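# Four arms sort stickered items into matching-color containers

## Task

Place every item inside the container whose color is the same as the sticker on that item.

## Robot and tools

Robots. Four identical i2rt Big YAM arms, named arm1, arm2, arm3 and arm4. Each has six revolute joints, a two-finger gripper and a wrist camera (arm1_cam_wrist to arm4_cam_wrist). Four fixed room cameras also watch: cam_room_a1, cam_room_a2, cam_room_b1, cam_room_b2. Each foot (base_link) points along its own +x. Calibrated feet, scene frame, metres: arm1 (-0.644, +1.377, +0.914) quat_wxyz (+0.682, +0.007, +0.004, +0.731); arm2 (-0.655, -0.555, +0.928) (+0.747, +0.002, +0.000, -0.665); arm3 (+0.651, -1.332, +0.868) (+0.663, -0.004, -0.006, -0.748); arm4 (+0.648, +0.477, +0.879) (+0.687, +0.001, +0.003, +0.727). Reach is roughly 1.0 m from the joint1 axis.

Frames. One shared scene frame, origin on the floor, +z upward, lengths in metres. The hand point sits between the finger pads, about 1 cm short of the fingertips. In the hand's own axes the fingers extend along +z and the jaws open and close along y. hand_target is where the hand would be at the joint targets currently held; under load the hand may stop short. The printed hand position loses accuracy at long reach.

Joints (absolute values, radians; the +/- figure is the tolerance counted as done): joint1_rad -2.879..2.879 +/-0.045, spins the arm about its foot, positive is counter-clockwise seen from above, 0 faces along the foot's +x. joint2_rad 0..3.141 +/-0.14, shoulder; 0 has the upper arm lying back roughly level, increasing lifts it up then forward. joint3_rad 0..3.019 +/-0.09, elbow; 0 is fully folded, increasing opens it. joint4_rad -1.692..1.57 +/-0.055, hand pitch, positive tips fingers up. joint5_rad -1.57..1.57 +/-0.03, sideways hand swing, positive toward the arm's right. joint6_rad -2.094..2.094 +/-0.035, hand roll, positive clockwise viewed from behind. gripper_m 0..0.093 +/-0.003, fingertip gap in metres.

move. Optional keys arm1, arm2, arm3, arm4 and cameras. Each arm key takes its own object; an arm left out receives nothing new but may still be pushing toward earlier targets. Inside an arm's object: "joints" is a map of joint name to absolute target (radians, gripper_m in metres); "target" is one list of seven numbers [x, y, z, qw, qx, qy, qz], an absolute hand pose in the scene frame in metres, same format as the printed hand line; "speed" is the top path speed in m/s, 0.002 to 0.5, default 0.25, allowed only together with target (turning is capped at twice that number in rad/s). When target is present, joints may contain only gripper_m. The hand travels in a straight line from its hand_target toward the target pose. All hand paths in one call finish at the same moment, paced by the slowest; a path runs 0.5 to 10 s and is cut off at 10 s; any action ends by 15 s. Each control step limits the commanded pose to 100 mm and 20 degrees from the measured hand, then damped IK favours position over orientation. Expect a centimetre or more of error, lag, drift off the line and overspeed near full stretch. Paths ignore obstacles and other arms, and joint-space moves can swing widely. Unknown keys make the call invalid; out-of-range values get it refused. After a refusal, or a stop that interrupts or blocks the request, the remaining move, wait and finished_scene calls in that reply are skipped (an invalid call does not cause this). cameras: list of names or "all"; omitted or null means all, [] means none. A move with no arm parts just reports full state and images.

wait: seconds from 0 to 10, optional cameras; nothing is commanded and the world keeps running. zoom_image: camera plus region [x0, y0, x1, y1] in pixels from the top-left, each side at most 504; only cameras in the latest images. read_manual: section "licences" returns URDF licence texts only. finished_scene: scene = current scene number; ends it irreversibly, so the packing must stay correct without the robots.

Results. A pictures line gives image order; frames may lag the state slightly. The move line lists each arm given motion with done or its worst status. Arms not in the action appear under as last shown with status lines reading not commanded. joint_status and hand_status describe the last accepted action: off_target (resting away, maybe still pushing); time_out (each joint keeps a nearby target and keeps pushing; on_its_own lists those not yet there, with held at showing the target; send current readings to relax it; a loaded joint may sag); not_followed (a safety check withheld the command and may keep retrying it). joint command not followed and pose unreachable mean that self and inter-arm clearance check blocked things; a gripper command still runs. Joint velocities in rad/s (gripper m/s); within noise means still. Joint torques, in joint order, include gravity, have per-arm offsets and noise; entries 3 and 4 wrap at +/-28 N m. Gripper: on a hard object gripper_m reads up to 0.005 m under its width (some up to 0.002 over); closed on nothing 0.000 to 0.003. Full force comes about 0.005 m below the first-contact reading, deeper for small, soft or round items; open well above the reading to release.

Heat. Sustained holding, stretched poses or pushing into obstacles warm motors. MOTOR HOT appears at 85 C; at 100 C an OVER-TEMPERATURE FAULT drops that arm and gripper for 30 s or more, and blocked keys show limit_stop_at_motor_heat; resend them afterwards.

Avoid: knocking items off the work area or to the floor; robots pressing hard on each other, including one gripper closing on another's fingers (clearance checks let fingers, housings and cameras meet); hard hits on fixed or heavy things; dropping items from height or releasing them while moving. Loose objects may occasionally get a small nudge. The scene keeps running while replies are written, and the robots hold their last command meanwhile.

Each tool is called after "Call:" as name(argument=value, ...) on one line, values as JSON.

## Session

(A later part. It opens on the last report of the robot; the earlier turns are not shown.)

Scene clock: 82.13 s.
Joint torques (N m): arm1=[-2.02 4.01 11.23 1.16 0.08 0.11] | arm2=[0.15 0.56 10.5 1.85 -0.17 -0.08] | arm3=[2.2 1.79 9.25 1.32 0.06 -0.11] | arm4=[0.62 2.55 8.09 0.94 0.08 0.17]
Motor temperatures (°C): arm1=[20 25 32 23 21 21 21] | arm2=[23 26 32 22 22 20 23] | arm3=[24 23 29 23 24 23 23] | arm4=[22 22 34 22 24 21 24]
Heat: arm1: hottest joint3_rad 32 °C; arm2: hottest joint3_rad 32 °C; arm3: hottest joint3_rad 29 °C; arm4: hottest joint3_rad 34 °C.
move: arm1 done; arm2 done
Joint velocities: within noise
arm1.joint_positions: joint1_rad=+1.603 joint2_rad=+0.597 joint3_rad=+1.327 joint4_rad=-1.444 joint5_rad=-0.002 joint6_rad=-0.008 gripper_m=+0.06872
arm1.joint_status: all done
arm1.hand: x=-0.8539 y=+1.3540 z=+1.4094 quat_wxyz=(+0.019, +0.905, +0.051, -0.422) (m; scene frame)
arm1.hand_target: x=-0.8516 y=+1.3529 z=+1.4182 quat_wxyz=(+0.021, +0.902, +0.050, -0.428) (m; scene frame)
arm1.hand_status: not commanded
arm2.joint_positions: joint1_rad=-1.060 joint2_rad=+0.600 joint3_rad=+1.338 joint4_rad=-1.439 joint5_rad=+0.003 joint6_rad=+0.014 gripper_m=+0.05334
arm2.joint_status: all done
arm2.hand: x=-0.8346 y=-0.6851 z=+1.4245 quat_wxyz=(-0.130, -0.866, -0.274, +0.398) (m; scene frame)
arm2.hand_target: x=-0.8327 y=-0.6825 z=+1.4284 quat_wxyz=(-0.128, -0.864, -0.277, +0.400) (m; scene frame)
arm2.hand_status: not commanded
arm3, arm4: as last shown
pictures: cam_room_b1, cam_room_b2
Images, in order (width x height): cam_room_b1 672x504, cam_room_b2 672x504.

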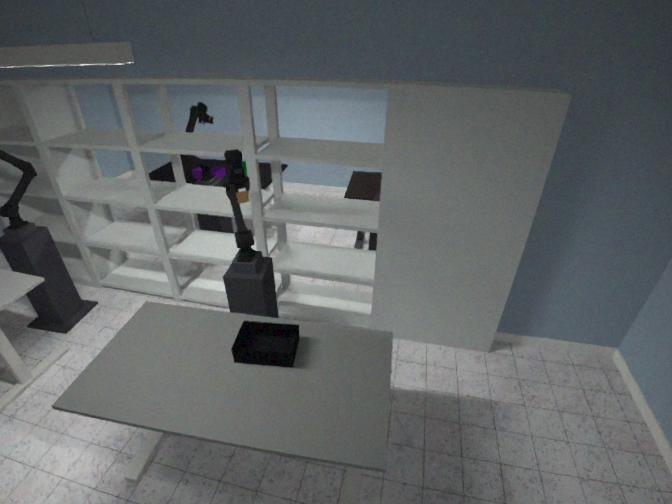

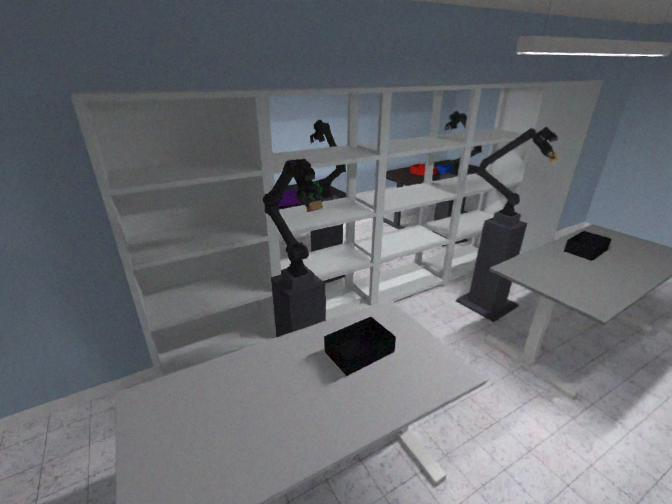

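Call:
move(arm1={"joints":{"joint4_rad":-0.5}}, arm2={"joints":{"joint4_rad":-0.5}}, cameras=["cam_room_b1","cam_room_b2"])

Call:
zoom_image(camera="cam_room_b1", region=[190, 110, 310, 200])

Call:
zoom_image(camera="cam_room_b2", region=[250, 120, 370, 210])

Call:
zoom_image(camera="cam_room_b2", region=[500, 90, 620, 180])

Scene clock: 90.87 s.
Joint torques (N m): arm1=[-1.03 4.19 11.4 2.5 0.13 0.14] | arm2=[0.15 0.5 10.65 3.49 -0.17 -0.08] | arm3=[1.96 1.9 9.25 1.31 0.05 -0.11] | arm4=[0.44 2.26 8.1 0.83 0.05 0.15]
Motor temperatures (°C): arm1=[20 24 33 23 21 21 22] | arm2=[23 25 32 22 22 20 23] | arm3=[24 23 29 23 24 23 23] | arm4=[22 22 34 22 24 21 24]
Heat: arm1: hottest joint3_rad 33 °C; arm2: hottest joint3_rad 32 °C; arm3: hottest joint3_rad 29 °C; arm4: hottest joint3_rad 34 °C.
move: arm1 done; arm2 done
Joint velocities: within noise
arm1.joint_positions: joint1_rad=+1.603 joint2_rad=+0.597 joint3_rad=+1.327 joint4_rad=-0.522 joint5_rad=-0.002 joint6_rad=-0.007 gripper_m=+0.06872
arm1.joint_status: all done
arm1.hand: x=-0.9056 y=+1.3479 z=+1.6237 quat_wxyz=(+0.036, +0.623, +0.036, -0.781) (m; scene frame)
arm1.hand_target: x=-0.8986 y=+1.3468 z=+1.6401 quat_wxyz=(+0.042, +0.606, +0.035, -0.793) (m; scene frame)
arm1.hand_status: not commanded
arm2.joint_positions: joint1_rad=-1.060 joint2_rad=+0.600 joint3_rad=+1.338 joint4_rad=-0.526 joint5_rad=+0.003 joint6_rad=+0.014 gripper_m=+0.05334
arm2.joint_status: all done
arm2.hand: x=-0.8782 y=-0.7171 z=+1.6365 quat_wxyz=(-0.244, -0.601, -0.189, +0.738) (m; scene frame)
arm2.hand_target: x=-0.8744 y=-0.7127 z=+1.6493 quat_wxyz=(-0.240, -0.585, -0.188, +0.751) (m; scene frame)
arm2.hand_status: not commanded
arm3, arm4: as last shown
pictures: cam_room_b1, cam_room_b2
Images, in order (width x height): cam_room_b1 672x504, cam_room_b2 672x504.

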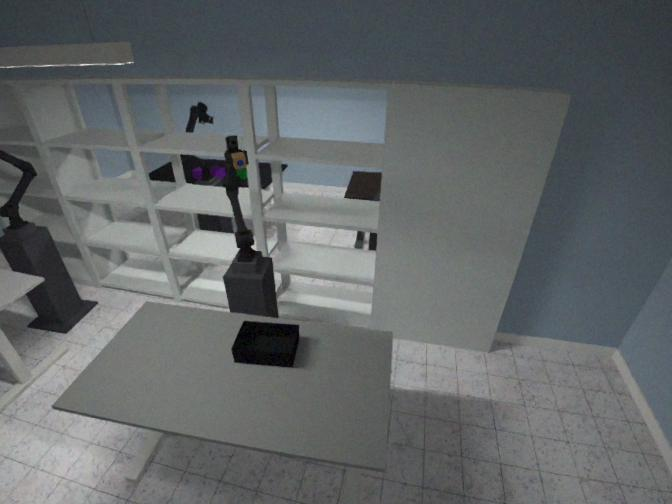

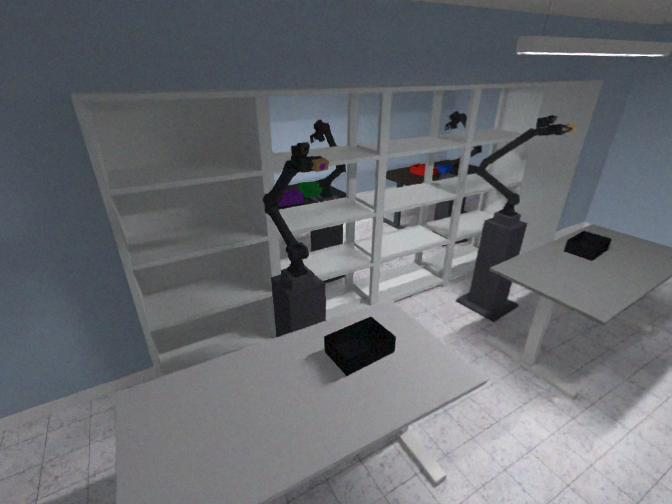

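Scaled by 4.200.

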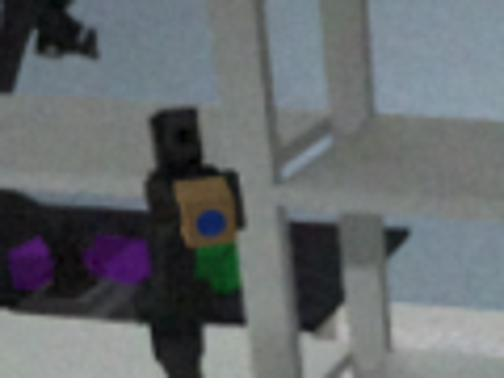

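Scaled by 4.200.

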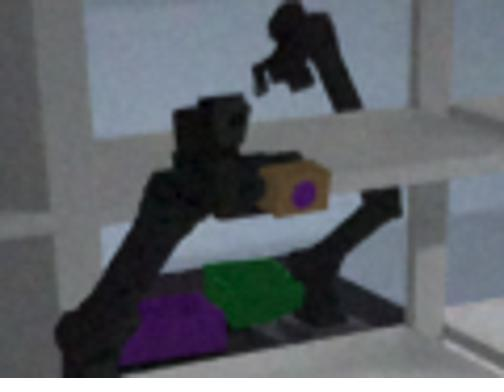

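Scaled by 4.200.

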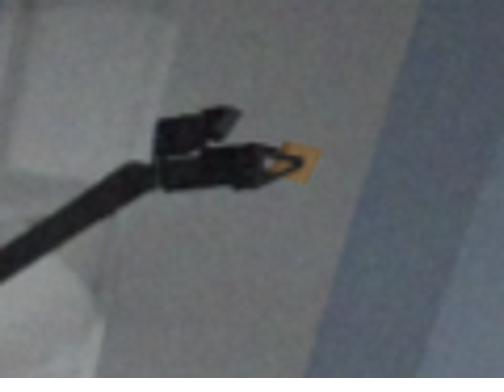

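Call:
move(arm1={"joints":{"joint4_rad":-1.45}}, arm2={"joints":{"joint4_rad":-1.45}}, arm3={"joints":{"joint1_rad":-1.99,"joint2_rad":0.55,"joint3_rad":1.5,"joint4_rad":-1.4}}, arm4={"joints":{"joint1_rad":0.91,"joint2_rad":0.55,"joint3_rad":1.5,"joint4_rad":-1.4}}, cameras=[])

Call:
move(arm1={"joints":{"joint1_rad":-2.243}}, arm2={"joints":{"joint1_rad":0.918}}, cameras=[])

Call:
move(arm1={"target":[-0.34,1.165,1.13,0.247,0.289,0.922,-0.077],"speed":0.4}, arm2={"target":[-0.33,-0.746,1.13,0.2497,0.2533,0.9321,-0.0679],"speed":0.4}, cameras=["arm1_cam_wrist","arm2_cam_wrist"])

Call:
move(arm1={"target":[0,0.93,1.13,0.247,0.289,0.922,-0.077],"speed":0.3}, arm2={"target":[0,-0.94,1.13,0.2497,0.2533,0.9321,-0.0679],"speed":0.3}, cameras=["arm1_cam_wrist","arm2_cam_wrist"])

Scene clock: 108.00 s.
Joint torques (N m): arm1=[-1.55 4.48 11.12 1.26 0.09 0.11] | arm2=[0.03 0.62 10.5 1.81 -0.17 -0.07] | arm3=[0.56 4.6 9.22 2.33 -0.01 -0.11] | arm4=[0.73 3.72 8.14 2.04 0.09 0.18]
Motor temperatures (°C): arm1=[20 24 33 23 21 21 22] | arm2=[23 25 31 22 22 20 24] | arm3=[24 23 29 23 24 23 23] | arm4=[22 22 33 22 24 21 24]
Heat: arm1: hottest joint3_rad 33 °C; arm2: hottest joint3_rad 31 °C; arm3: hottest joint3_rad 29 °C; arm4: hottest joint3_rad 33 °C.
move: arm1 done; arm2 done; arm3 done; arm4 done
Joint velocities: within noise
arm1.joint_positions: joint1_rad=+1.603 joint2_rad=+0.597 joint3_rad=+1.327 joint4_rad=-1.443 joint5_rad=-0.002 joint6_rad=-0.007 gripper_m=+0.06872
arm1.joint_status: all done
arm1.hand: x=-0.8540 y=+1.3540 z=+1.4095 quat_wxyz=(+0.019, +0.905, +0.050, -0.422) (m; scene frame)
arm1.hand_target: x=-0.8515 y=+1.3529 z=+1.4181 quat_wxyz=(+0.021, +0.902, +0.050, -0.428) (m; scene frame)
arm1.hand_status: not commanded
arm2.joint_positions: joint1_rad=-1.060 joint2_rad=+0.600 joint3_rad=+1.338 joint4_rad=-1.439 joint5_rad=+0.003 joint6_rad=+0.014 gripper_m=+0.05334
arm2.joint_status: all done
arm2.hand: x=-0.8347 y=-0.6852 z=+1.4246 quat_wxyz=(-0.130, -0.866, -0.273, +0.399) (m; scene frame)
arm2.hand_target: x=-0.8327 y=-0.6825 z=+1.4284 quat_wxyz=(-0.128, -0.864, -0.277, +0.400) (m; scene frame)
arm2.hand_status: not commanded
arm3.joint_positions: joint1_rad=-1.979 joint2_rad=+0.543 joint3_rad=+1.473 joint4_rad=-1.414 joint5_rad=+0.001 joint6_rad=+0.006 gripper_m=+0.09402
arm3.joint_status: all done
arm3.hand: x=+0.4948 y=-1.2322 z=+1.4413 quat_wxyz=(+0.128, -0.827, +0.230, +0.498) (m; scene frame)
arm3.hand_target: x=+0.4960 y=-1.2305 z=+1.4551 quat_wxyz=(+0.136, -0.818, +0.229, +0.510) (m; scene frame)
arm3.hand_status: not commanded
arm4.joint_positions: joint1_rad=+0.906 joint2_rad=+0.547 joint3_rad=+1.474 joint4_rad=-1.417 joint5_rad=+0.000 joint6_rad=-0.012 gripper_m=+0.09402
arm4.joint_status: all done
arm4.hand: x=+0.5017 y=+0.5835 z=+1.4538 quat_wxyz=(-0.155, +0.819, -0.253, -0.491) (m; scene frame)
arm4.hand_target: x=+0.5028 y=+0.5820 z=+1.4686 quat_wxyz=(-0.156, +0.808, -0.253, -0.509) (m; scene frame)
arm4.hand_status: not commanded
pictures: none
No camera images: "cameras" was empty.

Scene clock: 110.60 s.
Joint torques (N m): arm1=[-2.73 4.07 11.45 1.1 -0.05 0.13] | arm2=[1.08 0.79 10.44 1.8 -0.04 -0.07] | arm3=[0.44 4.37 9.24 2.33 0 -0.1] | arm4=[0.97 4.19 8.31 2.03 0.12 0.15]
Motor temperatures (°C): arm1=[20 24 33 23 21 21 22] | arm2=[23 25 31 22 22 20 24] | arm3=[24 23 28 23 24 23 23] | arm4=[22 22 33 22 24 21 24]
Heat: arm1: hottest joint3_rad 33 °C; arm2: hottest joint3_rad 31 °C; arm3: hottest joint3_rad 28 °C; arm4: hottest joint3_rad 33 °C.
move: arm1 done; arm2 done
Joint velocities: within noise
arm1.joint_positions: joint1_rad=-2.236 joint2_rad=+0.597 joint3_rad=+1.327 joint4_rad=-1.443 joint5_rad=+0.002 joint6_rad=-0.006 gripper_m=+0.06871
arm1.joint_status: all done
arm1.hand: x=-0.4552 y=+1.2524 z=+1.4030 quat_wxyz=(-0.390, -0.264, -0.873, +0.125) (m; scene frame)
arm1.hand_target: x=-0.4577 y=+1.2526 z=+1.4117 quat_wxyz=(-0.395, -0.269, -0.869, +0.126) (m; scene frame)
arm1.hand_status: not commanded
arm2.joint_positions: joint1_rad=+0.913 joint2_rad=+0.600 joint3_rad=+1.338 joint4_rad=-1.439 joint5_rad=+0.000 joint6_rad=+0.014 gripper_m=+0.05327
arm2.joint_status: all done
arm2.hand: x=-0.4677 y=-0.6706 z=+1.4254 quat_wxyz=(-0.407, -0.249, -0.872, +0.108) (m; scene frame)
arm2.hand_target: x=-0.4698 y=-0.6679 z=+1.4291 quat_wxyz=(-0.407, -0.241, -0.874, +0.110) (m; scene frame)
arm2.hand_status: not commanded
arm3, arm4: as last shown
pictures: none
No camera images: "cameras" was empty.

Scene clock: 112.17 s.
Joint torques (N m): arm1=[-2.49 -4.31 12.53 1.91 -0.03 0.04] | arm2=[1.44 -8 11.32 2.56 0.16 -0.03] | arm3=[0.5 4.37 9.22 2.36 -0.02 -0.11] | arm4=[1.26 4.25 8.25 1.91 0.07 0.2]
Motor temperatures (°C): arm1=[20 24 33 23 21 21 22] | arm2=[23 25 31 22 22 20 24] | arm3=[24 23 28 23 24 23 23] | arm4=[22 22 33 22 24 21 24]
Heat: arm1: hottest joint3_rad 33 °C; arm2: hottest joint3_rad 31 °C; arm3: hottest joint3_rad 28 °C; arm4: hottest joint3_rad 33 °C.
move: arm1 off_target; arm2 done
Joint velocities: within noise
arm1.joint_positions: joint1_rad=-2.247 joint2_rad=+0.975 joint3_rad=+0.828 joint4_rad=-0.932 joint5_rad=-0.010 joint6_rad=-0.006 gripper_m=+0.06871
arm1.joint_status: not commanded
arm1.hand: x=-0.3435 y=+1.1721 z=+1.1165 quat_wxyz=(-0.226, -0.286, -0.929, +0.070) (m; scene frame)
arm1.hand_target: x=-0.3403 y=+1.1652 z=+1.1302 quat_wxyz=(-0.247, -0.289, -0.922, +0.077) (m; scene frame)
arm1.hand_status: off_target (0.016 m and 2.7 deg from the pose sent, 0.309 m and 18.4 deg at the start)
arm2.joint_positions: joint1_rad=+0.920 joint2_rad=+1.017 joint3_rad=+0.824 joint4_rad=-0.883 joint5_rad=+0.003 joint6_rad=+0.014 gripper_m=+0.05327
arm2.joint_status: not commanded
arm2.hand: x=-0.3347 y=-0.7467 z=+1.1248 quat_wxyz=(-0.237, -0.263, -0.933, +0.063) (m; scene frame)
arm2.hand_target: x=-0.3301 y=-0.7459 z=+1.1300 quat_wxyz=(-0.250, -0.253, -0.932, +0.068) (m; scene frame)
arm2.hand_status: done (0.007 m and 2.0 deg from the pose sent, 0.334 m and 19.9 deg at the start)
arm3, arm4: as last shown
pictures: arm1_cam_wrist, arm2_cam_wrist
Images, in order (width x height): arm1_cam_wrist 672x504, arm2_cam_wrist 672x504.

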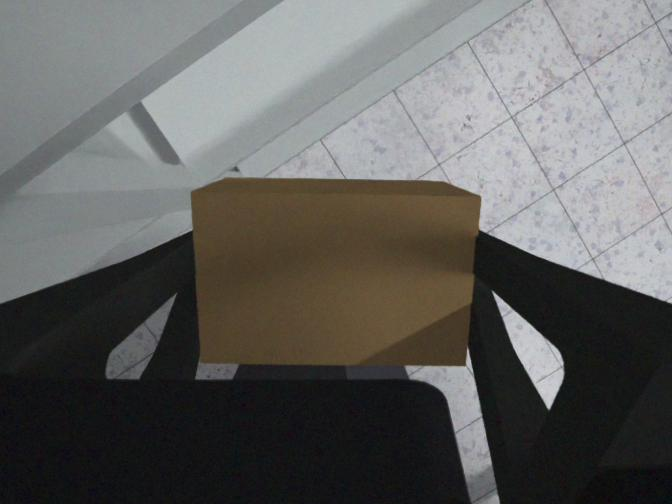

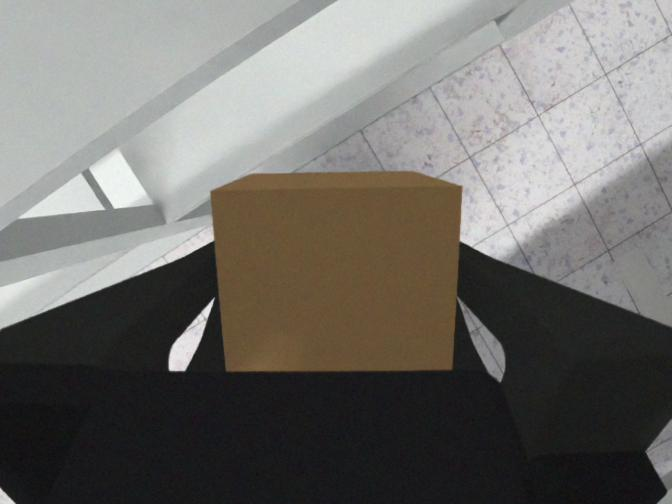

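Scene clock: 114.43 s.
Joint torques (N m): arm1=[-2.14 -19.25 17.76 0.91 0.09 0.14] | arm2=[1.38 -21.66 17.2 1.18 0.08 -0.06] | arm3=[0.44 4.25 9.28 2.32 -0.01 -0.11] | arm4=[1.03 4.31 8.21 2.02 0.08 0.16]
Motor temperatures (°C): arm1=[20 24 34 23 21 21 22] | arm2=[23 25 32 22 22 20 24] | arm3=[24 23 28 23 24 23 23] | arm4=[22 22 32 22 24 21 24]
Heat: arm1: hottest joint3_rad 34 °C; arm2: hottest joint3_rad 32 °C; arm3: hottest joint3_rad 28 °C; arm4: hottest joint3_rad 32 °C.
move: arm1 off_target; arm2 off_target
Joint velocities: within noise
arm1.joint_positions: joint1_rad=-2.247 joint2_rad=+2.090 joint3_rad=+2.064 joint4_rad=-1.064 joint5_rad=-0.010 joint6_rad=-0.006 gripper_m=+0.06871
arm1.joint_status: not commanded
arm1.hand: x=-0.0115 y=+0.9413 z=+1.0991 quat_wxyz=(-0.221, -0.286, -0.930, +0.068) (m; scene frame)
arm1.hand_target: x=-0.0018 y=+0.9311 z=+1.1303 quat_wxyz=(-0.248, -0.289, -0.922, +0.077) (m; scene frame)
arm1.hand_status: off_target (0.035 m and 3.3 deg from the pose sent, 0.420 m and 2.7 deg at the start)
arm2.joint_positions: joint1_rad=+0.920 joint2_rad=+2.012 joint3_rad=+1.911 joint4_rad=-0.976 joint5_rad=+0.003 joint6_rad=+0.014 gripper_m=+0.05327
arm2.joint_status: not commanded
arm2.hand: x=-0.0167 y=-0.9347 z=+1.1148 quat_wxyz=(-0.236, -0.263, -0.933, +0.062) (m; scene frame)
arm2.hand_target: x=-0.0012 y=-0.9391 z=+1.1301 quat_wxyz=(-0.251, -0.253, -0.932, +0.068) (m; scene frame)
arm2.hand_status: off_target (0.023 m and 2.0 deg from the pose sent, 0.387 m and 2.0 deg at the start)
arm3, arm4: as last shown
pictures: arm1_cam_wrist, arm2_cam_wrist
Images, in order (width x height): arm1_cam_wrist 672x504, arm2_cam_wrist 672x504.

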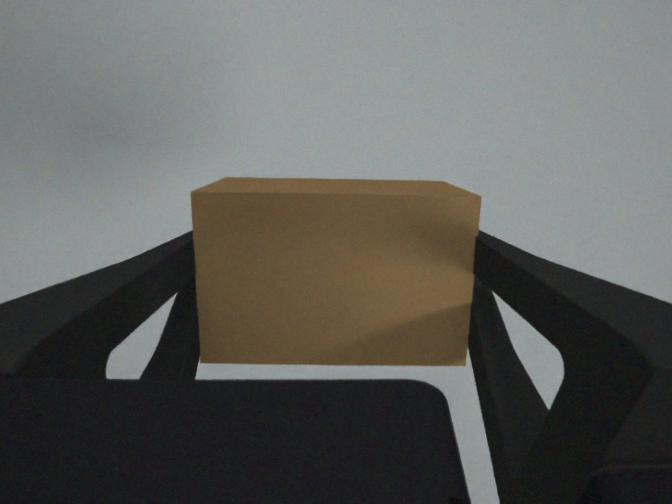

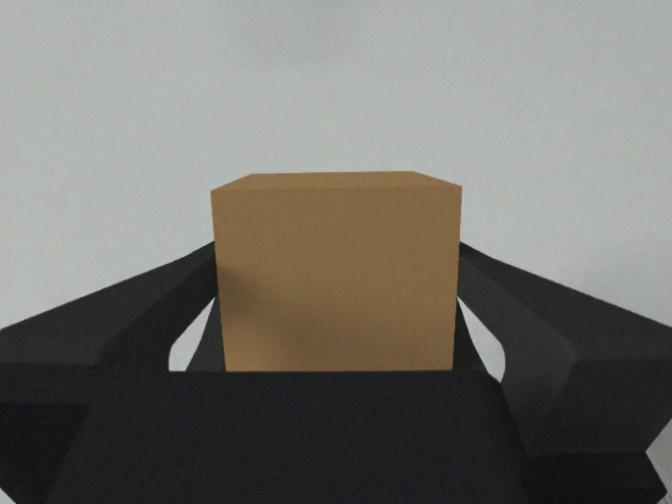

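Call:
move(arm1={"target":[0.003,0.928,1.075,0.247,0.289,0.922,-0.077],"speed":0.15}, arm2={"target":[0.005,-0.942,1.07,0.2497,0.2533,0.9321,-0.0679],"speed":0.15}, cameras=[])

Call:
move(arm1={"target":[0.003,0.928,1.048,0.247,0.289,0.922,-0.077],"speed":0.1}, arm2={"target":[0.005,-0.942,1.045,0.2497,0.2533,0.9321,-0.0679],"speed":0.1}, cameras=[])

Call:
move(arm1={"target":[0.003,0.928,1.03,0.247,0.289,0.922,-0.077],"speed":0.06}, arm2={"target":[0.005,-0.942,1.03,0.2497,0.2533,0.9321,-0.0679],"speed":0.06}, cameras=[])

Scene clock: 120.67 s.
Joint torques (N m): arm1=[-2.14 -19.08 12.14 1.87 0.1 0.14] | arm2=[1.32 -22.01 10.99 2.65 0.09 -0.07] | arm3=[0.38 4.31 9.28 2.35 -0.01 -0.11] | arm4=[0.97 4.01 8.4 2 0.09 0.14]
Motor temperatures (°C): arm1=[20 24 35 23 21 21 22] | arm2=[23 26 32 22 22 20 24] | arm3=[24 23 28 23 24 23 23] | arm4=[22 22 32 22 24 21 24]
Heat: arm1: hottest joint3_rad 35 °C; arm2: hottest joint3_rad 32 °C; arm3: hottest joint3_rad 28 °C; arm4: hottest joint3_rad 32 °C.
move: arm1 done; arm2 off_target
Joint velocities: within noise
arm1.joint_positions: joint1_rad=-2.247 joint2_rad=+2.113 joint3_rad=+2.027 joint4_rad=-0.966 joint5_rad=-0.010 joint6_rad=-0.006 gripper_m=+0.06871
arm1.joint_status: not commanded
arm1.hand: x=-0.0005 y=+0.9334 z=+1.0745 quat_wxyz=(-0.239, -0.285, -0.925, +0.074) (m; scene frame)
arm1.hand_target: x=+0.0028 y=+0.9280 z=+1.0750 quat_wxyz=(-0.247, -0.289, -0.922, +0.077) (m; scene frame)
arm1.hand_status: done (0.006 m and 1.2 deg from the pose sent, 0.031 m and 3.3 deg at the start)
arm2.joint_positions: joint1_rad=+0.920 joint2_rad=+2.051 joint3_rad=+1.896 joint4_rad=-0.880 joint5_rad=+0.003 joint6_rad=+0.014 gripper_m=+0.05327
arm2.joint_status: not commanded
arm2.hand: x=-0.0008 y=-0.9440 z=+1.0906 quat_wxyz=(-0.256, -0.262, -0.928, +0.068) (m; scene frame)
arm2.hand_target: x=+0.0044 y=-0.9415 z=+1.0703 quat_wxyz=(-0.250, -0.253, -0.932, +0.068) (m; scene frame)
arm2.hand_status: off_target (0.021 m and 1.3 deg from the pose sent, 0.050 m and 2.0 deg at the start)
arm3, arm4: as last shown
pictures: none
No camera images: "cameras" was empty.

Scene clock: 121.67 s.
Joint torques (N m): arm1=[-2.02 -19.02 11.81 1.73 0.08 0.13] | arm2=[1.32 -21.42 10.65 2.63 0.07 -0.06] | arm3=[0.62 4.37 9.25 2.37 0.01 -0.11] | arm4=[0.91 3.9 8.23 1.91 0.08 0.19]
Motor temperatures (°C): arm1=[20 24 35 23 21 21 22] | arm2=[23 26 32 22 22 20 24] | arm3=[24 23 28 23 24 23 23] | arm4=[22 22 32 22 24 21 24]
Heat: arm1: hottest joint3_rad 35 °C; arm2: hottest joint3_rad 32 °C; arm3: hottest joint3_rad 28 °C; arm4: hottest joint3_rad 32 °C.
move: arm1 done; arm2 off_target
Joint velocities: within noise
arm1.joint_positions: joint1_rad=-2.247 joint2_rad=+2.119 joint3_rad=+1.977 joint4_rad=-0.902 joint5_rad=-0.009 joint6_rad=-0.006 gripper_m=+0.06871
arm1.joint_status: not commanded
arm1.hand: x=-0.0001 y=+0.9328 z=+1.0531 quat_wxyz=(-0.242, -0.285, -0.924, +0.075) (m; scene frame)
arm1.hand_target: x=+0.0028 y=+0.9280 z=+1.0481 quat_wxyz=(-0.247, -0.289, -0.922, +0.077) (m; scene frame)
arm1.hand_status: done (0.008 m and 0.8 deg from the pose sent, 0.027 m and 1.2 deg at the start)
arm2.joint_positions: joint1_rad=+0.920 joint2_rad=+2.062 joint3_rad=+1.857 joint4_rad=-0.823 joint5_rad=+0.003 joint6_rad=+0.014 gripper_m=+0.05327
arm2.joint_status: not commanded
arm2.hand: x=+0.0005 y=-0.9447 z=+1.0707 quat_wxyz=(-0.260, -0.261, -0.927, +0.069) (m; scene frame)
arm2.hand_target: x=+0.0042 y=-0.9414 z=+1.0452 quat_wxyz=(-0.250, -0.253, -0.932, +0.068) (m; scene frame)
arm2.hand_status: off_target (0.026 m and 1.6 deg from the pose sent, 0.046 m and 1.3 deg at the start)
arm3, arm4: as last shown
pictures: none
No camera images: "cameras" was empty.

Scene clock: 122.63 s.
Joint torques (N m): arm1=[-2.49 -19.08 11.54 1.94 0.11 0.11] | arm2=[1.32 -21.25 10.48 2.63 0.08 -0.06] | arm3=[0.5 4.31 9.26 2.37 -0.01 -0.11] | arm4=[0.97 4.31 8.23 1.92 0.05 0.17]
Motor temperatures (°C): arm1=[20 24 35 23 21 21 22] | arm2=[23 26 32 22 22 20 24] | arm3=[24 23 28 23 24 23 23] | arm4=[22 22 32 22 24 21 24]
Heat: arm1: hottest joint3_rad 35 °C; arm2: hottest joint3_rad 32 °C; arm3: hottest joint3_rad 28 °C; arm4: hottest joint3_rad 32 °C.
move: arm1 done; arm2 off_target
Joint velocities: within noise
arm1.joint_positions: joint1_rad=-2.247 joint2_rad=+2.129 joint3_rad=+1.947 joint4_rad=-0.861 joint5_rad=-0.009 joint6_rad=-0.006 gripper_m=+0.06871
arm1.joint_status: not commanded
arm1.hand: x=+0.0001 y=+0.9326 z=+1.0356 quat_wxyz=(-0.243, -0.285, -0.924, +0.076) (m; scene frame)
arm1.hand_target: x=+0.0028 y=+0.9280 z=+1.0300 quat_wxyz=(-0.247, -0.289, -0.922, +0.077) (m; scene frame)
arm1.hand_status: done (0.008 m and 0.8 deg from the pose sent, 0.024 m and 0.8 deg at the start)
arm2.joint_positions: joint1_rad=+0.920 joint2_rad=+2.071 joint3_rad=+1.836 joint4_rad=-0.789 joint5_rad=+0.003 joint6_rad=+0.014 gripper_m=+0.05327
arm2.joint_status: not commanded
arm2.hand: x=+0.0012 y=-0.9450 z=+1.0569 quat_wxyz=(-0.260, -0.261, -0.927, +0.069) (m; scene frame)
arm2.hand_target: x=+0.0042 y=-0.9414 z=+1.0302 quat_wxyz=(-0.250, -0.253, -0.932, +0.068) (m; scene frame)
arm2.hand_status: off_target (0.027 m and 1.6 deg from the pose sent, 0.041 m and 1.6 deg at the start)
arm3, arm4: as last shown
pictures: none
No camera images: "cameras" was empty.

Call:
move(arm1={"target":[0.003,0.928,1.015,0.247,0.289,0.922,-0.077],"speed":0.06}, arm2={"target":[0.005,-0.942,1.01,0.2497,0.2533,0.9321,-0.0679],"speed":0.06}, cameras=[])

Call:
move(arm1={"target":[0.003,0.928,1.005,0.247,0.289,0.922,-0.077],"speed":0.06}, arm2={"target":[0.005,-0.942,0.995,0.2497,0.2533,0.9321,-0.0679],"speed":0.06}, cameras=["arm1_cam_wrist","arm2_cam_wrist"])

Scene clock: 126.90 s.
Joint torques (N m): arm1=[-2.02 -18.02 11.19 1.81 0.11 0.13] | arm2=[1.26 -21.66 10.44 2.66 0.08 -0.06] | arm3=[0.44 4.25 9.2 2.37 -0.01 -0.11] | arm4=[0.91 4.25 8.32 1.87 0.11 0.17]
Motor temperatures (°C): arm1=[20 24 34 23 21 21 22] | arm2=[23 26 33 22 22 20 24] | arm3=[24 23 28 23 24 23 23] | arm4=[22 22 31 22 24 21 24]
Heat: arm1: hottest joint3_rad 34 °C; arm2: hottest joint3_rad 33 °C; arm3: hottest joint3_rad 28 °C; arm4: hottest joint3_rad 31 °C.
move: arm1 off_target; arm2 off_target
Joint velocities: within noise
arm1.joint_positions: joint1_rad=-2.247 joint2_rad=+2.132 joint3_rad=+1.927 joint4_rad=-0.827 joint5_rad=-0.009 joint6_rad=-0.005 gripper_m=+0.06871
arm1.joint_status: not commanded
arm1.hand: x=+0.0012 y=+0.9317 z=+1.0270 quat_wxyz=(-0.248, -0.284, -0.923, +0.077) (m; scene frame)
arm1.hand_target: x=+0.0027 y=+0.9281 z=+1.0152 quat_wxyz=(-0.247, -0.289, -0.922, +0.077) (m; scene frame)
arm1.hand_status: off_target (0.013 m and 0.5 deg from the pose sent, 0.021 m and 0.8 deg at the start)
arm2.joint_positions: joint1_rad=+0.920 joint2_rad=+2.090 joint3_rad=+1.808 joint4_rad=-0.747 joint5_rad=+0.003 joint6_rad=+0.014 gripper_m=+0.05327
arm2.joint_status: not commanded
arm2.hand: x=+0.0016 y=-0.9452 z=+1.0350 quat_wxyz=(-0.259, -0.261, -0.927, +0.068) (m; scene frame)
arm2.hand_target: x=+0.0042 y=-0.9414 z=+1.0101 quat_wxyz=(-0.249, -0.253, -0.932, +0.068) (m; scene frame)
arm2.hand_status: off_target (0.025 m and 1.5 deg from the pose sent, 0.047 m and 1.7 deg at the start)
arm3, arm4: as last shown
pictures: none
No camera images: "cameras" was empty.

Scene clock: 127.87 s.
Joint torques (N m): arm1=[-2.02 -17.73 10.56 1.63 0.07 0.1] | arm2=[1.2 -20.72 9.83 2.67 0.05 -0.07] | arm3=[0.5 4.37 9.26 2.32 -0.01 -0.11] | arm4=[1.03 4.07 8.29 2.07 0.12 0.17]
Motor temperatures (°C): arm1=[20 24 34 23 21 21 22] | arm2=[23 26 33 22 22 20 24] | arm3=[24 23 28 23 24 23 23] | arm4=[22 22 31 22 24 21 24]
Heat: arm1: hottest joint3_rad 34 °C; arm2: hottest joint3_rad 33 °C; arm3: hottest joint3_rad 28 °C; arm4: hottest joint3_rad 31 °C.
move: arm1 off_target; arm2 off_target
Joint velocities: within noise
arm1.joint_positions: joint1_rad=-2.247 joint2_rad=+2.132 joint3_rad=+1.921 joint4_rad=-0.805 joint5_rad=-0.009 joint6_rad=-0.004 gripper_m=+0.06871
arm1.joint_status: not commanded
arm1.hand: x=+0.0034 y=+0.9302 z=+1.0264 quat_wxyz=(-0.255, -0.284, -0.921, +0.079) (m; scene frame)
arm1.hand_target: x=+0.0024 y=+0.9283 z=+1.0054 quat_wxyz=(-0.247, -0.289, -0.922, +0.077) (m; scene frame)
arm1.hand_status: off_target (0.021 m and 1.1 deg from the pose sent, 0.022 m and 0.5 deg at the start)
arm2.joint_positions: joint1_rad=+0.920 joint2_rad=+2.092 joint3_rad=+1.796 joint4_rad=-0.714 joint5_rad=+0.003 joint6_rad=+0.014 gripper_m=+0.05327
arm2.joint_status: not commanded
arm2.hand: x=+0.0040 y=-0.9466 z=+1.0316 quat_wxyz=(-0.267, -0.261, -0.925, +0.071) (m; scene frame)
arm2.hand_target: x=+0.0037 y=-0.9412 z=+0.9957 quat_wxyz=(-0.250, -0.253, -0.932, +0.068) (m; scene frame)
arm2.hand_status: off_target (0.037 m and 2.4 deg from the pose sent, 0.040 m and 1.5 deg at the start)
arm3.joint_positions: joint1_rad=-1.979 joint2_rad=+0.543 joint3_rad=+1.473 joint4_rad=-1.414 joint5_rad=+0.001 joint6_rad=+0.006 gripper_m=+0.09402
arm3.joint_status: not commanded
arm3.hand: x=+0.4948 y=-1.2322 z=+1.4413 quat_wxyz=(+0.128, -0.827, +0.230, +0.498) (m; scene frame)
arm3.hand_target: x=+0.4960 y=-1.2305 z=+1.4551 quat_wxyz=(+0.136, -0.818, +0.229, +0.510) (m; scene frame)
arm3.hand_status: not commanded
arm4.joint_positions: joint1_rad=+0.906 joint2_rad=+0.547 joint3_rad=+1.474 joint4_rad=-1.417 joint5_rad=+0.000 joint6_rad=-0.012 gripper_m=+0.09402
arm4.joint_status: not commanded
arm4.hand: x=+0.5017 y=+0.5835 z=+1.4538 quat_wxyz=(-0.155, +0.819, -0.253, -0.491) (m; scene frame)
arm4.hand_target: x=+0.5028 y=+0.5820 z=+1.4686 quat_wxyz=(-0.156, +0.808, -0.253, -0.509) (m; scene frame)
arm4.hand_status: not commanded
pictures: arm1_cam_wrist, arm2_cam_wrist
Images, in order (width x height): arm1_cam_wrist 672x504, arm2_cam_wrist 672x504.

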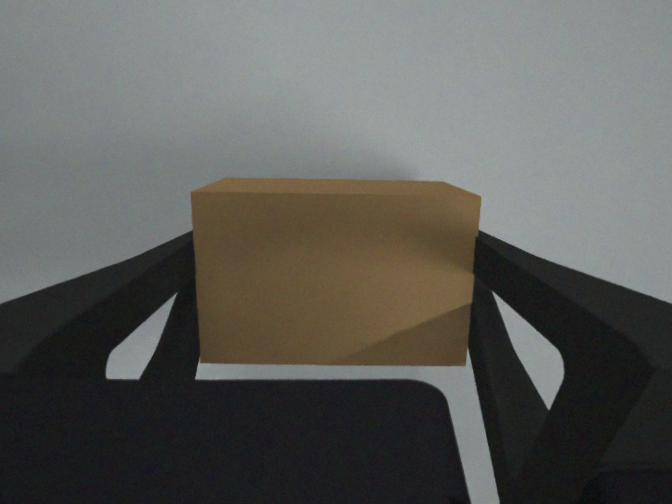

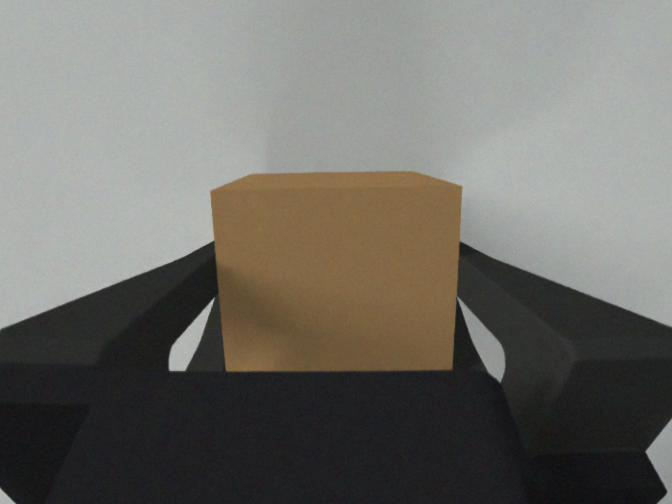

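Call:
move(arm1={"joints":{"gripper_m":0.085},"target":[0.003,0.928,1.025,0.247,0.289,0.922,-0.077]}, arm2={"joints":{"gripper_m":0.075},"target":[0.004,-0.943,1.025,0.2497,0.2533,0.9321,-0.0679]}, cameras=["arm1_cam_wrist","arm2_cam_wrist"])

Call:
move(arm1={"target":[-0.34,1.165,1.12,0.301,0.284,0.905,-0.0945]}, arm2={"target":[-0.33,-0.746,1.12,0.274,0.251,0.925,-0.0744]}, arm4={"target":[0.30,0.718,1.13,-0.0945,0.905,-0.284,-0.301]}, arm3={"target":[0.29,-1.117,1.13,-0.084,0.915,-0.252,-0.305]}, cameras=[])

Call:
move(arm4={"target":[-0.012,0.963,1.12,-0.0945,0.905,-0.284,-0.301]}, arm3={"target":[-0.022,-0.966,1.13,-0.084,0.915,-0.252,-0.305]}, cameras=["arm4_cam_wrist","arm3_cam_wrist"])

Scene clock: 139.33 s.
Joint torques (N m): arm1=[-2.2 -19.19 13.63 0.87 0.05 0.11] | arm2=[1.26 -22.95 13.29 1.21 0.03 -0.08] | arm3=[0.44 4.42 9.24 2.36 -0.02 -0.11] | arm4=[1.2 4.25 8.23 1.92 0.08 0.14]
Motor temperatures (°C): arm1=[20 25 33 23 21 21 22] | arm2=[23 26 32 22 22 20 24] | arm3=[24 23 28 23 24 23 23] | arm4=[22 22 31 22 24 21 24]
Heat: arm1: hottest joint3_rad 33 °C; arm2: hottest joint3_rad 32 °C; arm3: hottest joint3_rad 28 °C; arm4: hottest joint3_rad 31 °C.
move: arm1 done; arm2 done
Joint velocities: within noise
arm1.joint_positions: joint1_rad=-2.247 joint2_rad=+2.135 joint3_rad=+1.916 joint4_rad=-0.822 joint5_rad=-0.009 joint6_rad=-0.004 gripper_m=+0.08496
arm1.joint_status: all done
arm1.hand: x=-0.0007 y=+0.9330 z=+1.0204 quat_wxyz=(-0.244, -0.285, -0.924, +0.076) (m; scene frame)
arm1.hand_target: x=+0.0028 y=+0.9280 z=+1.0251 quat_wxyz=(-0.247, -0.289, -0.922, +0.077) (m; scene frame)
arm1.hand_status: done (0.008 m and 0.6 deg from the pose sent, 0.003 m and 1.1 deg at the start)
arm2.joint_positions: joint1_rad=+0.920 joint2_rad=+2.092 joint3_rad=+1.794 joint4_rad=-0.743 joint5_rad=+0.003 joint6_rad=+0.013 gripper_m=+0.07493
arm2.joint_status: all done
arm2.hand: x=-0.0019 y=-0.9430 z=+1.0267 quat_wxyz=(-0.253, -0.262, -0.929, +0.067) (m; scene frame)
arm2.hand_target: x=+0.0039 y=-0.9428 z=+1.0249 quat_wxyz=(-0.250, -0.253, -0.932, +0.068) (m; scene frame)
arm2.hand_status: done (0.006 m and 1.1 deg from the pose sent, 0.007 m and 2.4 deg at the start)
arm3, arm4: as last shown
pictures: arm1_cam_wrist, arm2_cam_wrist
Images, in order (width x height): arm1_cam_wrist 672x504, arm2_cam_wrist 672x504.

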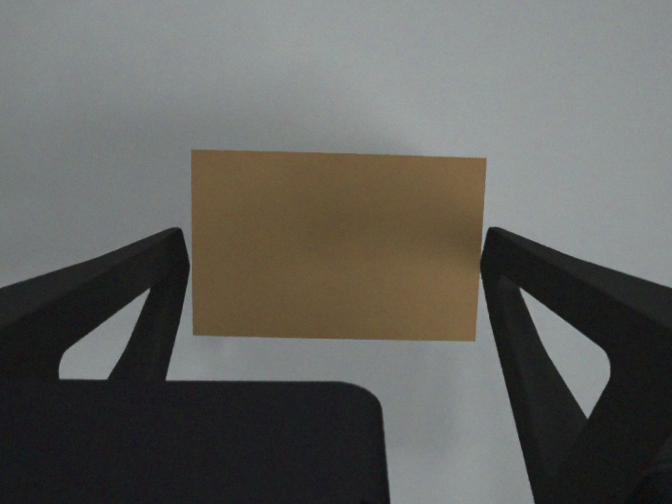

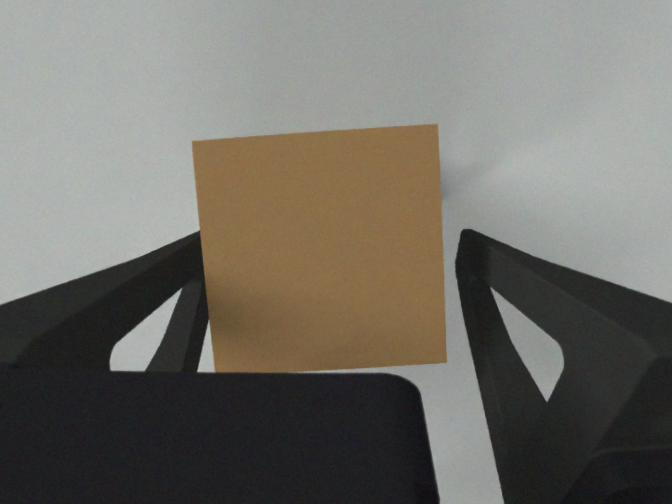

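Scene clock: 141.73 s.
Joint torques (N m): arm1=[-2.84 -1.26 11.88 0.98 -0.03 -0.01] | arm2=[1.55 -6.36 10.47 1.36 0.11 -0.04] | arm3=[1.9 -8.23 9.7 1.83 0.11 -0.04] | arm4=[1.32 -8.7 9.65 1.73 0.19 0.14]
Motor temperatures (°C): arm1=[20 25 33 23 21 21 22] | arm2=[23 26 32 22 22 20 24] | arm3=[24 23 28 23 24 23 23] | arm4=[22 22 31 22 24 21 24]
Heat: arm1: hottest joint3_rad 33 °C; arm2: hottest joint3_rad 32 °C; arm3: hottest joint3_rad 28 °C; arm4: hottest joint3_rad 31 °C.
move: arm1 done; arm2 off_target; arm3 done; arm4 done
Joint velocities: within noise
arm1.joint_positions: joint1_rad=-2.247 joint2_rad=+0.891 joint3_rad=+0.733 joint4_rad=-0.744 joint5_rad=-0.010 joint6_rad=+0.001 gripper_m=+0.08496
arm1.joint_status: not commanded
arm1.hand: x=-0.3377 y=+1.1679 z=+1.1219 quat_wxyz=(-0.307, -0.281, -0.904, +0.095) (m; scene frame)
arm1.hand_target: x=-0.3401 y=+1.1650 z=+1.1199 quat_wxyz=(-0.301, -0.284, -0.905, +0.095) (m; scene frame)
arm1.hand_status: done (0.004 m and 0.8 deg from the pose sent, 0.423 m and 7.3 deg at the start)
arm2.joint_positions: joint1_rad=+0.920 joint2_rad=+0.979 joint3_rad=+0.777 joint4_rad=-0.760 joint5_rad=+0.003 joint6_rad=+0.013 gripper_m=+0.07493
arm2.joint_status: not commanded
arm2.hand: x=-0.3263 y=-0.7517 z=+1.1307 quat_wxyz=(-0.290, -0.259, -0.918, +0.077) (m; scene frame)
arm2.hand_target: x=-0.3300 y=-0.7460 z=+1.1201 quat_wxyz=(-0.274, -0.251, -0.925, +0.074) (m; scene frame)
arm2.hand_status: off_target (0.013 m and 2.2 deg from the pose sent, 0.394 m and 2.9 deg at the start)
arm3.joint_positions: joint1_rad=-1.979 joint2_rad=+1.041 joint3_rad=+0.963 joint4_rad=-0.863 joint5_rad=+0.017 joint6_rad=+0.006 gripper_m=+0.09402
arm3.joint_status: not commanded
arm3.hand: x=+0.2933 y=-1.1153 z=+1.1253 quat_wxyz=(+0.082, -0.917, +0.256, +0.295) (m; scene frame)
arm3.hand_target: x=+0.2901 y=-1.1171 z=+1.1300 quat_wxyz=(+0.084, -0.915, +0.252, +0.305) (m; scene frame)
arm3.hand_status: done (0.006 m and 1.3 deg from the pose sent, 0.390 m and 25.0 deg at the start)
arm4.joint_positions: joint1_rad=+0.911 joint2_rad=+1.065 joint3_rad=+0.936 joint4_rad=-0.831 joint5_rad=+0.008 joint6_rad=-0.007 gripper_m=+0.09402
arm4.joint_status: not commanded
arm4.hand: x=+0.3054 y=+0.7175 z=+1.1224 quat_wxyz=(-0.092, +0.911, -0.282, -0.287) (m; scene frame)
arm4.hand_target: x=+0.3001 y=+0.7178 z=+1.1300 quat_wxyz=(-0.094, +0.905, -0.284, -0.301) (m; scene frame)
arm4.hand_status: done (0.009 m and 1.7 deg from the pose sent, 0.404 m and 25.2 deg at the start)
pictures: none
No camera images: "cameras" was empty.

Scene clock: 144.30 s.
Joint torques (N m): arm1=[-2.84 -1.2 11.79 0.91 -0.07 0] | arm2=[1.44 -6.24 10.5 1.36 0.12 -0.05] | arm3=[2.55 -22.77 14.65 0.76 0.13 0.02] | arm4=[0.44 -24.82 13.29 0.59 -0.06 -0.09]
Motor temperatures (°C): arm1=[20 25 34 23 21 21 22] | arm2=[23 26 32 22 22 20 24] | arm3=[24 23 28 23 24 23 23] | arm4=[22 22 31 22 24 21 24]
Heat: arm1: hottest joint3_rad 34 °C; arm2: hottest joint3_rad 32 °C; arm3: hottest joint3_rad 28 °C; arm4: hottest joint3_rad 31 °C.
move: arm3 off_target; arm4 off_target
Joint velocities: within noise
arm1, arm2: as last shown
arm3.joint_positions: joint1_rad=-1.948 joint2_rad=+1.956 joint3_rad=+1.938 joint4_rad=-0.941 joint5_rad=+0.039 joint6_rad=+0.029 gripper_m=+0.09402
arm3.joint_status: not commanded
arm3.hand: x=-0.0057 y=-0.9629 z=+1.1072 quat_wxyz=(+0.082, -0.920, +0.256, +0.286) (m; scene frame)
arm3.hand_target: x=-0.0207 y=-0.9667 z=+1.1299 quat_wxyz=(+0.084, -0.914, +0.252, +0.305) (m; scene frame)
arm3.hand_status: off_target (0.028 m and 2.3 deg from the pose sent, 0.349 m and 1.3 deg at the start)
arm4.joint_positions: joint1_rad=+0.887 joint2_rad=+2.140 joint3_rad=+2.190 joint4_rad=-0.999 joint5_rad=-0.007 joint6_rad=-0.011 gripper_m=+0.09402
arm4.joint_status: not commanded
arm4.hand: x=-0.0064 y=+0.9524 z=+1.1112 quat_wxyz=(-0.090, +0.907, -0.288, -0.293) (m; scene frame)
arm4.hand_target: x=-0.0112 y=+0.9626 z=+1.1200 quat_wxyz=(-0.095, +0.905, -0.284, -0.302) (m; scene frame)
arm4.hand_status: off_target (0.015 m and 1.1 deg from the pose sent, 0.401 m and 1.7 deg at the start)
pictures: arm3_cam_wrist, arm4_cam_wrist
Images, in order (width x height): arm3_cam_wrist 672x504, arm4_cam_wrist 672x504.

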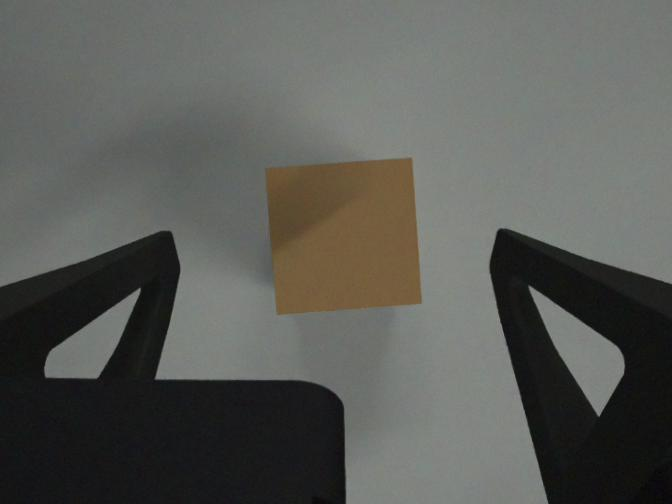

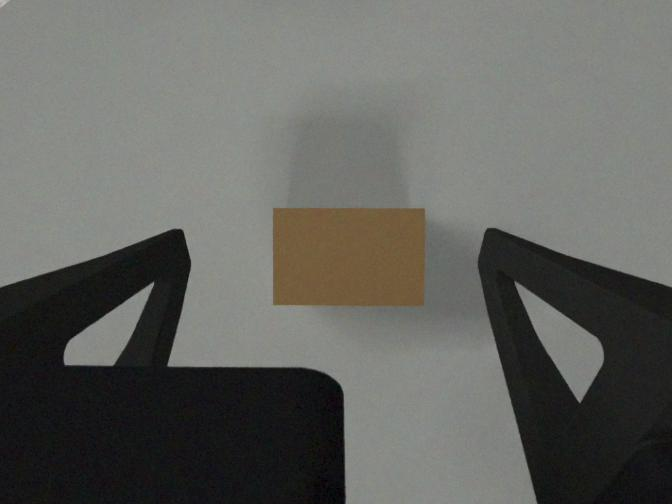

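Call:
move(arm4={"target":[-0.010,0.966,1.065,-0.0945,0.905,-0.284,-0.301],"speed":0.15}, arm3={"target":[-0.025,-0.961,1.07,-0.084,0.915,-0.252,-0.305],"speed":0.15}, cameras=["arm4_cam_wrist","arm3_cam_wrist"])

Scene clock: 149.87 s.
Joint torques (N m): arm1=[-2.49 -2.02 11.84 1.03 -0.07 -0.01] | arm2=[1.49 -6.3 10.5 1.33 0.11 -0.05] | arm3=[2.14 -23.12 9.58 1.87 0.03 -0.02] | arm4=[0.38 -25.35 9.76 1.5 -0.07 -0.11]
Motor temperatures (°C): arm1=[20 25 34 23 21 21 22] | arm2=[23 26 32 22 22 20 24] | arm3=[24 23 29 23 24 23 23] | arm4=[22 23 33 22 24 21 24]
Heat: arm1: hottest joint3_rad 34 °C; arm2: hottest joint3_rad 32 °C; arm3: hottest joint3_rad 29 °C; arm4: hottest joint3_rad 33 °C.
move: arm3 off_target; arm4 off_target
Joint velocities: within noise
arm1, arm2: as last shown
arm3.joint_positions: joint1_rad=-1.948 joint2_rad=+1.983 joint3_rad=+1.886 joint4_rad=-0.825 joint5_rad=+0.039 joint6_rad=+0.029 gripper_m=+0.09402
arm3.joint_status: not commanded
arm3.hand: x=-0.0185 y=-0.9564 z=+1.0771 quat_wxyz=(+0.086, -0.914, +0.255, +0.303) (m; scene frame)
arm3.hand_target: x=-0.0248 y=-0.9610 z=+1.0699 quat_wxyz=(+0.084, -0.915, +0.252, +0.305) (m; scene frame)
arm3.hand_status: off_target (0.011 m and 0.4 deg from the pose sent, 0.042 m and 2.3 deg at the start)
arm4.joint_positions: joint1_rad=+0.881 joint2_rad=+2.144 joint3_rad=+2.097 joint4_rad=-0.888 joint5_rad=-0.011 joint6_rad=-0.016 gripper_m=+0.09402
arm4.joint_status: not commanded
arm4.hand: x=-0.0075 y=+0.9580 z=+1.0751 quat_wxyz=(-0.093, +0.905, -0.288, -0.300) (m; scene frame)
arm4.hand_target: x=-0.0097 y=+0.9658 z=+1.0650 quat_wxyz=(-0.095, +0.905, -0.284, -0.301) (m; scene frame)
arm4.hand_status: off_target (0.013 m and 0.5 deg from the pose sent, 0.048 m and 1.2 deg at the start)
pictures: arm3_cam_wrist, arm4_cam_wrist
Images, in order (width x height): arm3_cam_wrist 672x504, arm4_cam_wrist 672x504.

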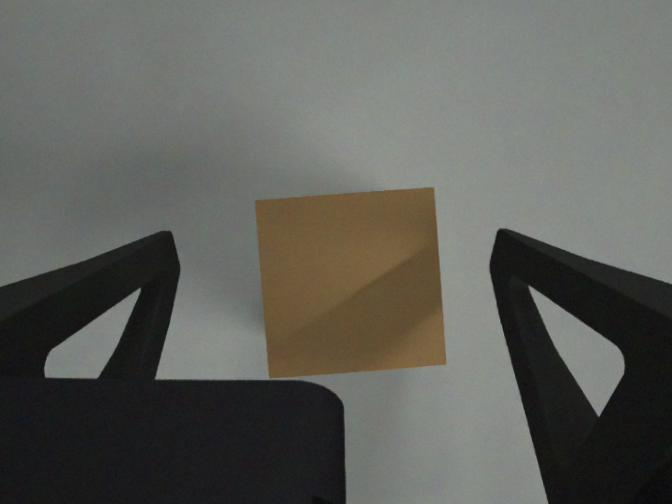

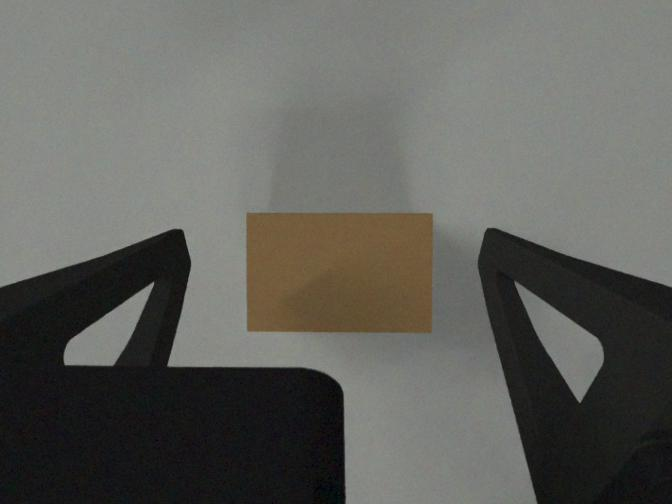

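Call:
move(arm4={"target":[-0.009,0.967,1.01,-0.0945,0.905,-0.284,-0.301],"speed":0.12}, arm3={"target":[-0.022,-0.957,1.02,-0.084,0.915,-0.252,-0.305],"speed":0.12}, cameras=["arm4_cam_wrist","arm3_cam_wrist"])

Scene clock: 156.23 s.
Joint torques (N m): arm1=[-3.02 -1.73 11.93 1.01 -0.03 -0.01] | arm2=[1.55 -6.42 10.45 1.33 0.12 -0.05] | arm3=[1.67 -22.53 9.25 1.87 -0.07 -0.09] | arm4=[0.62 -24.18 9.42 1.54 -0.06 -0.12]
Motor temperatures (°C): arm1=[20 25 34 23 21 21 22] | arm2=[23 26 32 22 22 20 23] | arm3=[24 24 29 23 24 23 23] | arm4=[22 24 33 22 24 21 24]
Heat: arm1: hottest joint3_rad 34 °C; arm2: hottest joint3_rad 32 °C; arm3: hottest joint3_rad 29 °C; arm4: hottest joint3_rad 33 °C.
move: arm3 off_target; arm4 off_target
Joint velocities: within noise
arm1, arm2: as last shown
arm3.joint_positions: joint1_rad=-1.948 joint2_rad=+2.003 joint3_rad=+1.791 joint4_rad=-0.706 joint5_rad=+0.036 joint6_rad=+0.029 gripper_m=+0.09402
arm3.joint_status: not commanded
arm3.hand: x=-0.0192 y=-0.9572 z=+1.0308 quat_wxyz=(+0.085, -0.913, +0.254, +0.306) (m; scene frame)
arm3.hand_target: x=-0.0218 y=-0.9570 z=+1.0200 quat_wxyz=(+0.084, -0.915, +0.252, +0.305) (m; scene frame)
arm3.hand_status: off_target (0.011 m and 0.4 deg from the pose sent, 0.057 m and 0.4 deg at the start)
arm4.joint_positions: joint1_rad=+0.880 joint2_rad=+2.156 joint3_rad=+1.991 joint4_rad=-0.758 joint5_rad=-0.012 joint6_rad=-0.017 gripper_m=+0.09402
arm4.joint_status: not commanded
arm4.hand: x=-0.0080 y=+0.9592 z=+1.0291 quat_wxyz=(-0.094, +0.903, -0.287, -0.305) (m; scene frame)
arm4.hand_target: x=-0.0083 y=+0.9666 z=+1.0100 quat_wxyz=(-0.095, +0.905, -0.284, -0.301) (m; scene frame)
arm4.hand_status: off_target (0.021 m and 0.6 deg from the pose sent, 0.066 m and 0.5 deg at the start)
pictures: arm3_cam_wrist, arm4_cam_wrist
Images, in order (width x height): arm3_cam_wrist 672x504, arm4_cam_wrist 672x504.

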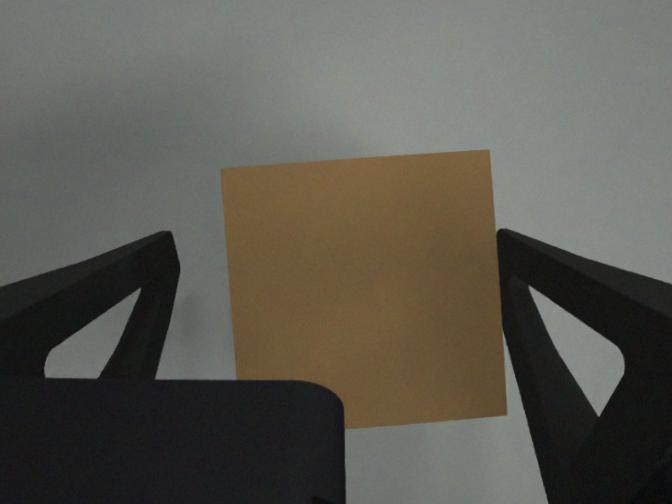

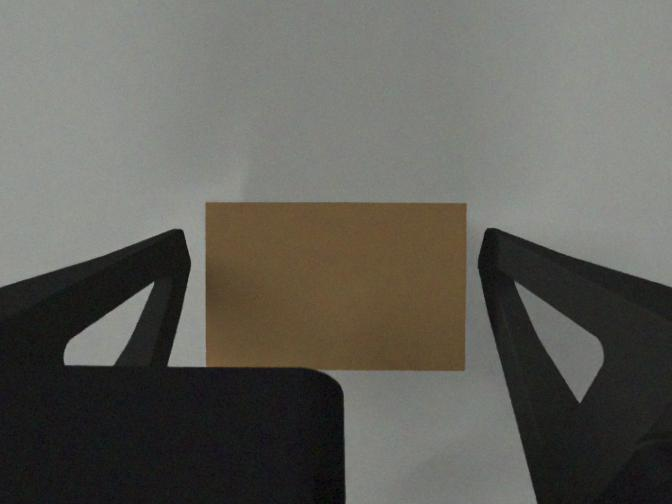

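Call:
move(arm4={"target":[-0.009,0.967,0.998,-0.0945,0.905,-0.284,-0.301],"speed":0.12}, arm3={"target":[-0.016,-0.947,1.02,-0.084,0.915,-0.252,-0.305],"speed":0.12}, cameras=["arm4_cam_wrist","arm3_cam_wrist"])

Scene clock: 163.50 s.
Joint torques (N m): arm1=[-2.43 -1.32 11.7 0.91 -0.03 0] | arm2=[1.49 -6.36 10.47 1.35 0.11 -0.04] | arm3=[0.32 -22.89 9.05 1.88 -0.06 -0.13] | arm4=[0.67 -23.71 9.07 1.61 -0.09 -0.08]
Motor temperatures (°C): arm1=[20 25 35 23 21 21 22] | arm2=[23 26 32 22 22 20 23] | arm3=[24 24 29 23 24 23 23] | arm4=[22 24 33 22 24 21 24]
Heat: arm1: hottest joint3_rad 35 °C; arm2: hottest joint3_rad 32 °C; arm3: hottest joint3_rad 29 °C; arm4: hottest joint3_rad 33 °C.
move: arm3 off_target; arm4 off_target
Joint velocities: within noise
arm1, arm2: as last shown
arm3.joint_positions: joint1_rad=-1.950 joint2_rad=+2.003 joint3_rad=+1.791 joint4_rad=-0.706 joint5_rad=+0.025 joint6_rad=+0.019 gripper_m=+0.09402
arm3.joint_status: not commanded
arm3.hand: x=-0.0194 y=-0.9576 z=+1.0308 quat_wxyz=(+0.082, -0.915, +0.249, +0.307) (m; scene frame)
arm3.hand_target: x=-0.0158 y=-0.9472 z=+1.0200 quat_wxyz=(+0.084, -0.915, +0.252, +0.305) (m; scene frame)
arm3.hand_status: off_target (0.015 m and 0.5 deg from the pose sent, 0.015 m and 0.4 deg at the start)
arm4.joint_positions: joint1_rad=+0.880 joint2_rad=+2.157 joint3_rad=+1.974 joint4_rad=-0.731 joint5_rad=-0.013 joint6_rad=-0.017 gripper_m=+0.09402
arm4.joint_status: not commanded
arm4.hand: x=-0.0087 y=+0.9597 z=+1.0230 quat_wxyz=(-0.095, +0.902, -0.286, -0.309) (m; scene frame)
arm4.hand_target: x=-0.0080 y=+0.9664 z=+0.9982 quat_wxyz=(-0.094, +0.905, -0.284, -0.301) (m; scene frame)
arm4.hand_status: off_target (0.026 m and 1.0 deg from the pose sent, 0.032 m and 0.6 deg at the start)
pictures: arm3_cam_wrist, arm4_cam_wrist
Images, in order (width x height): arm3_cam_wrist 672x504, arm4_cam_wrist 672x504.

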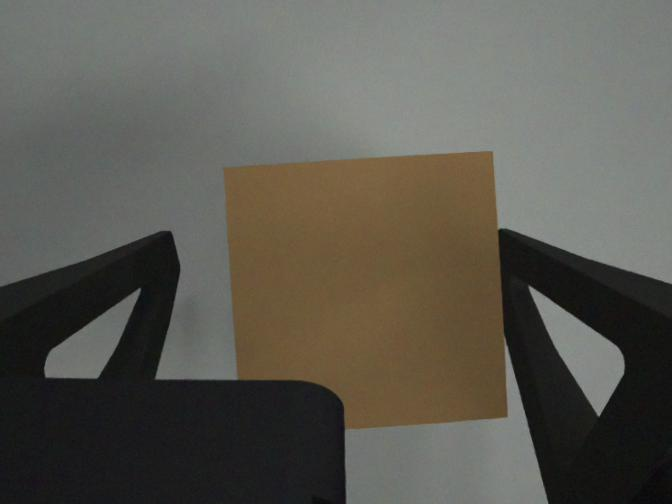

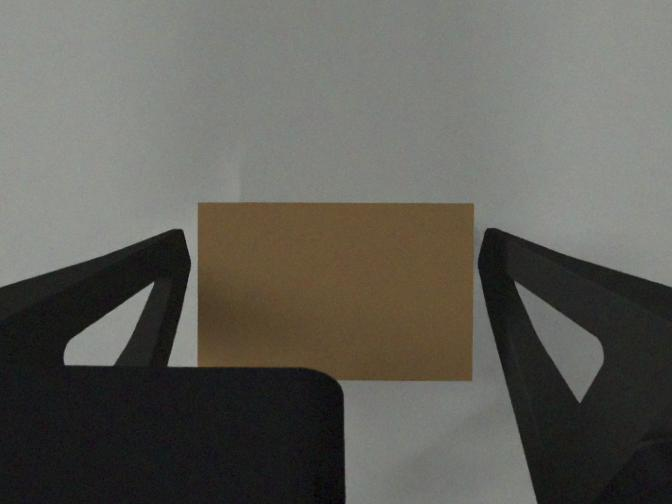

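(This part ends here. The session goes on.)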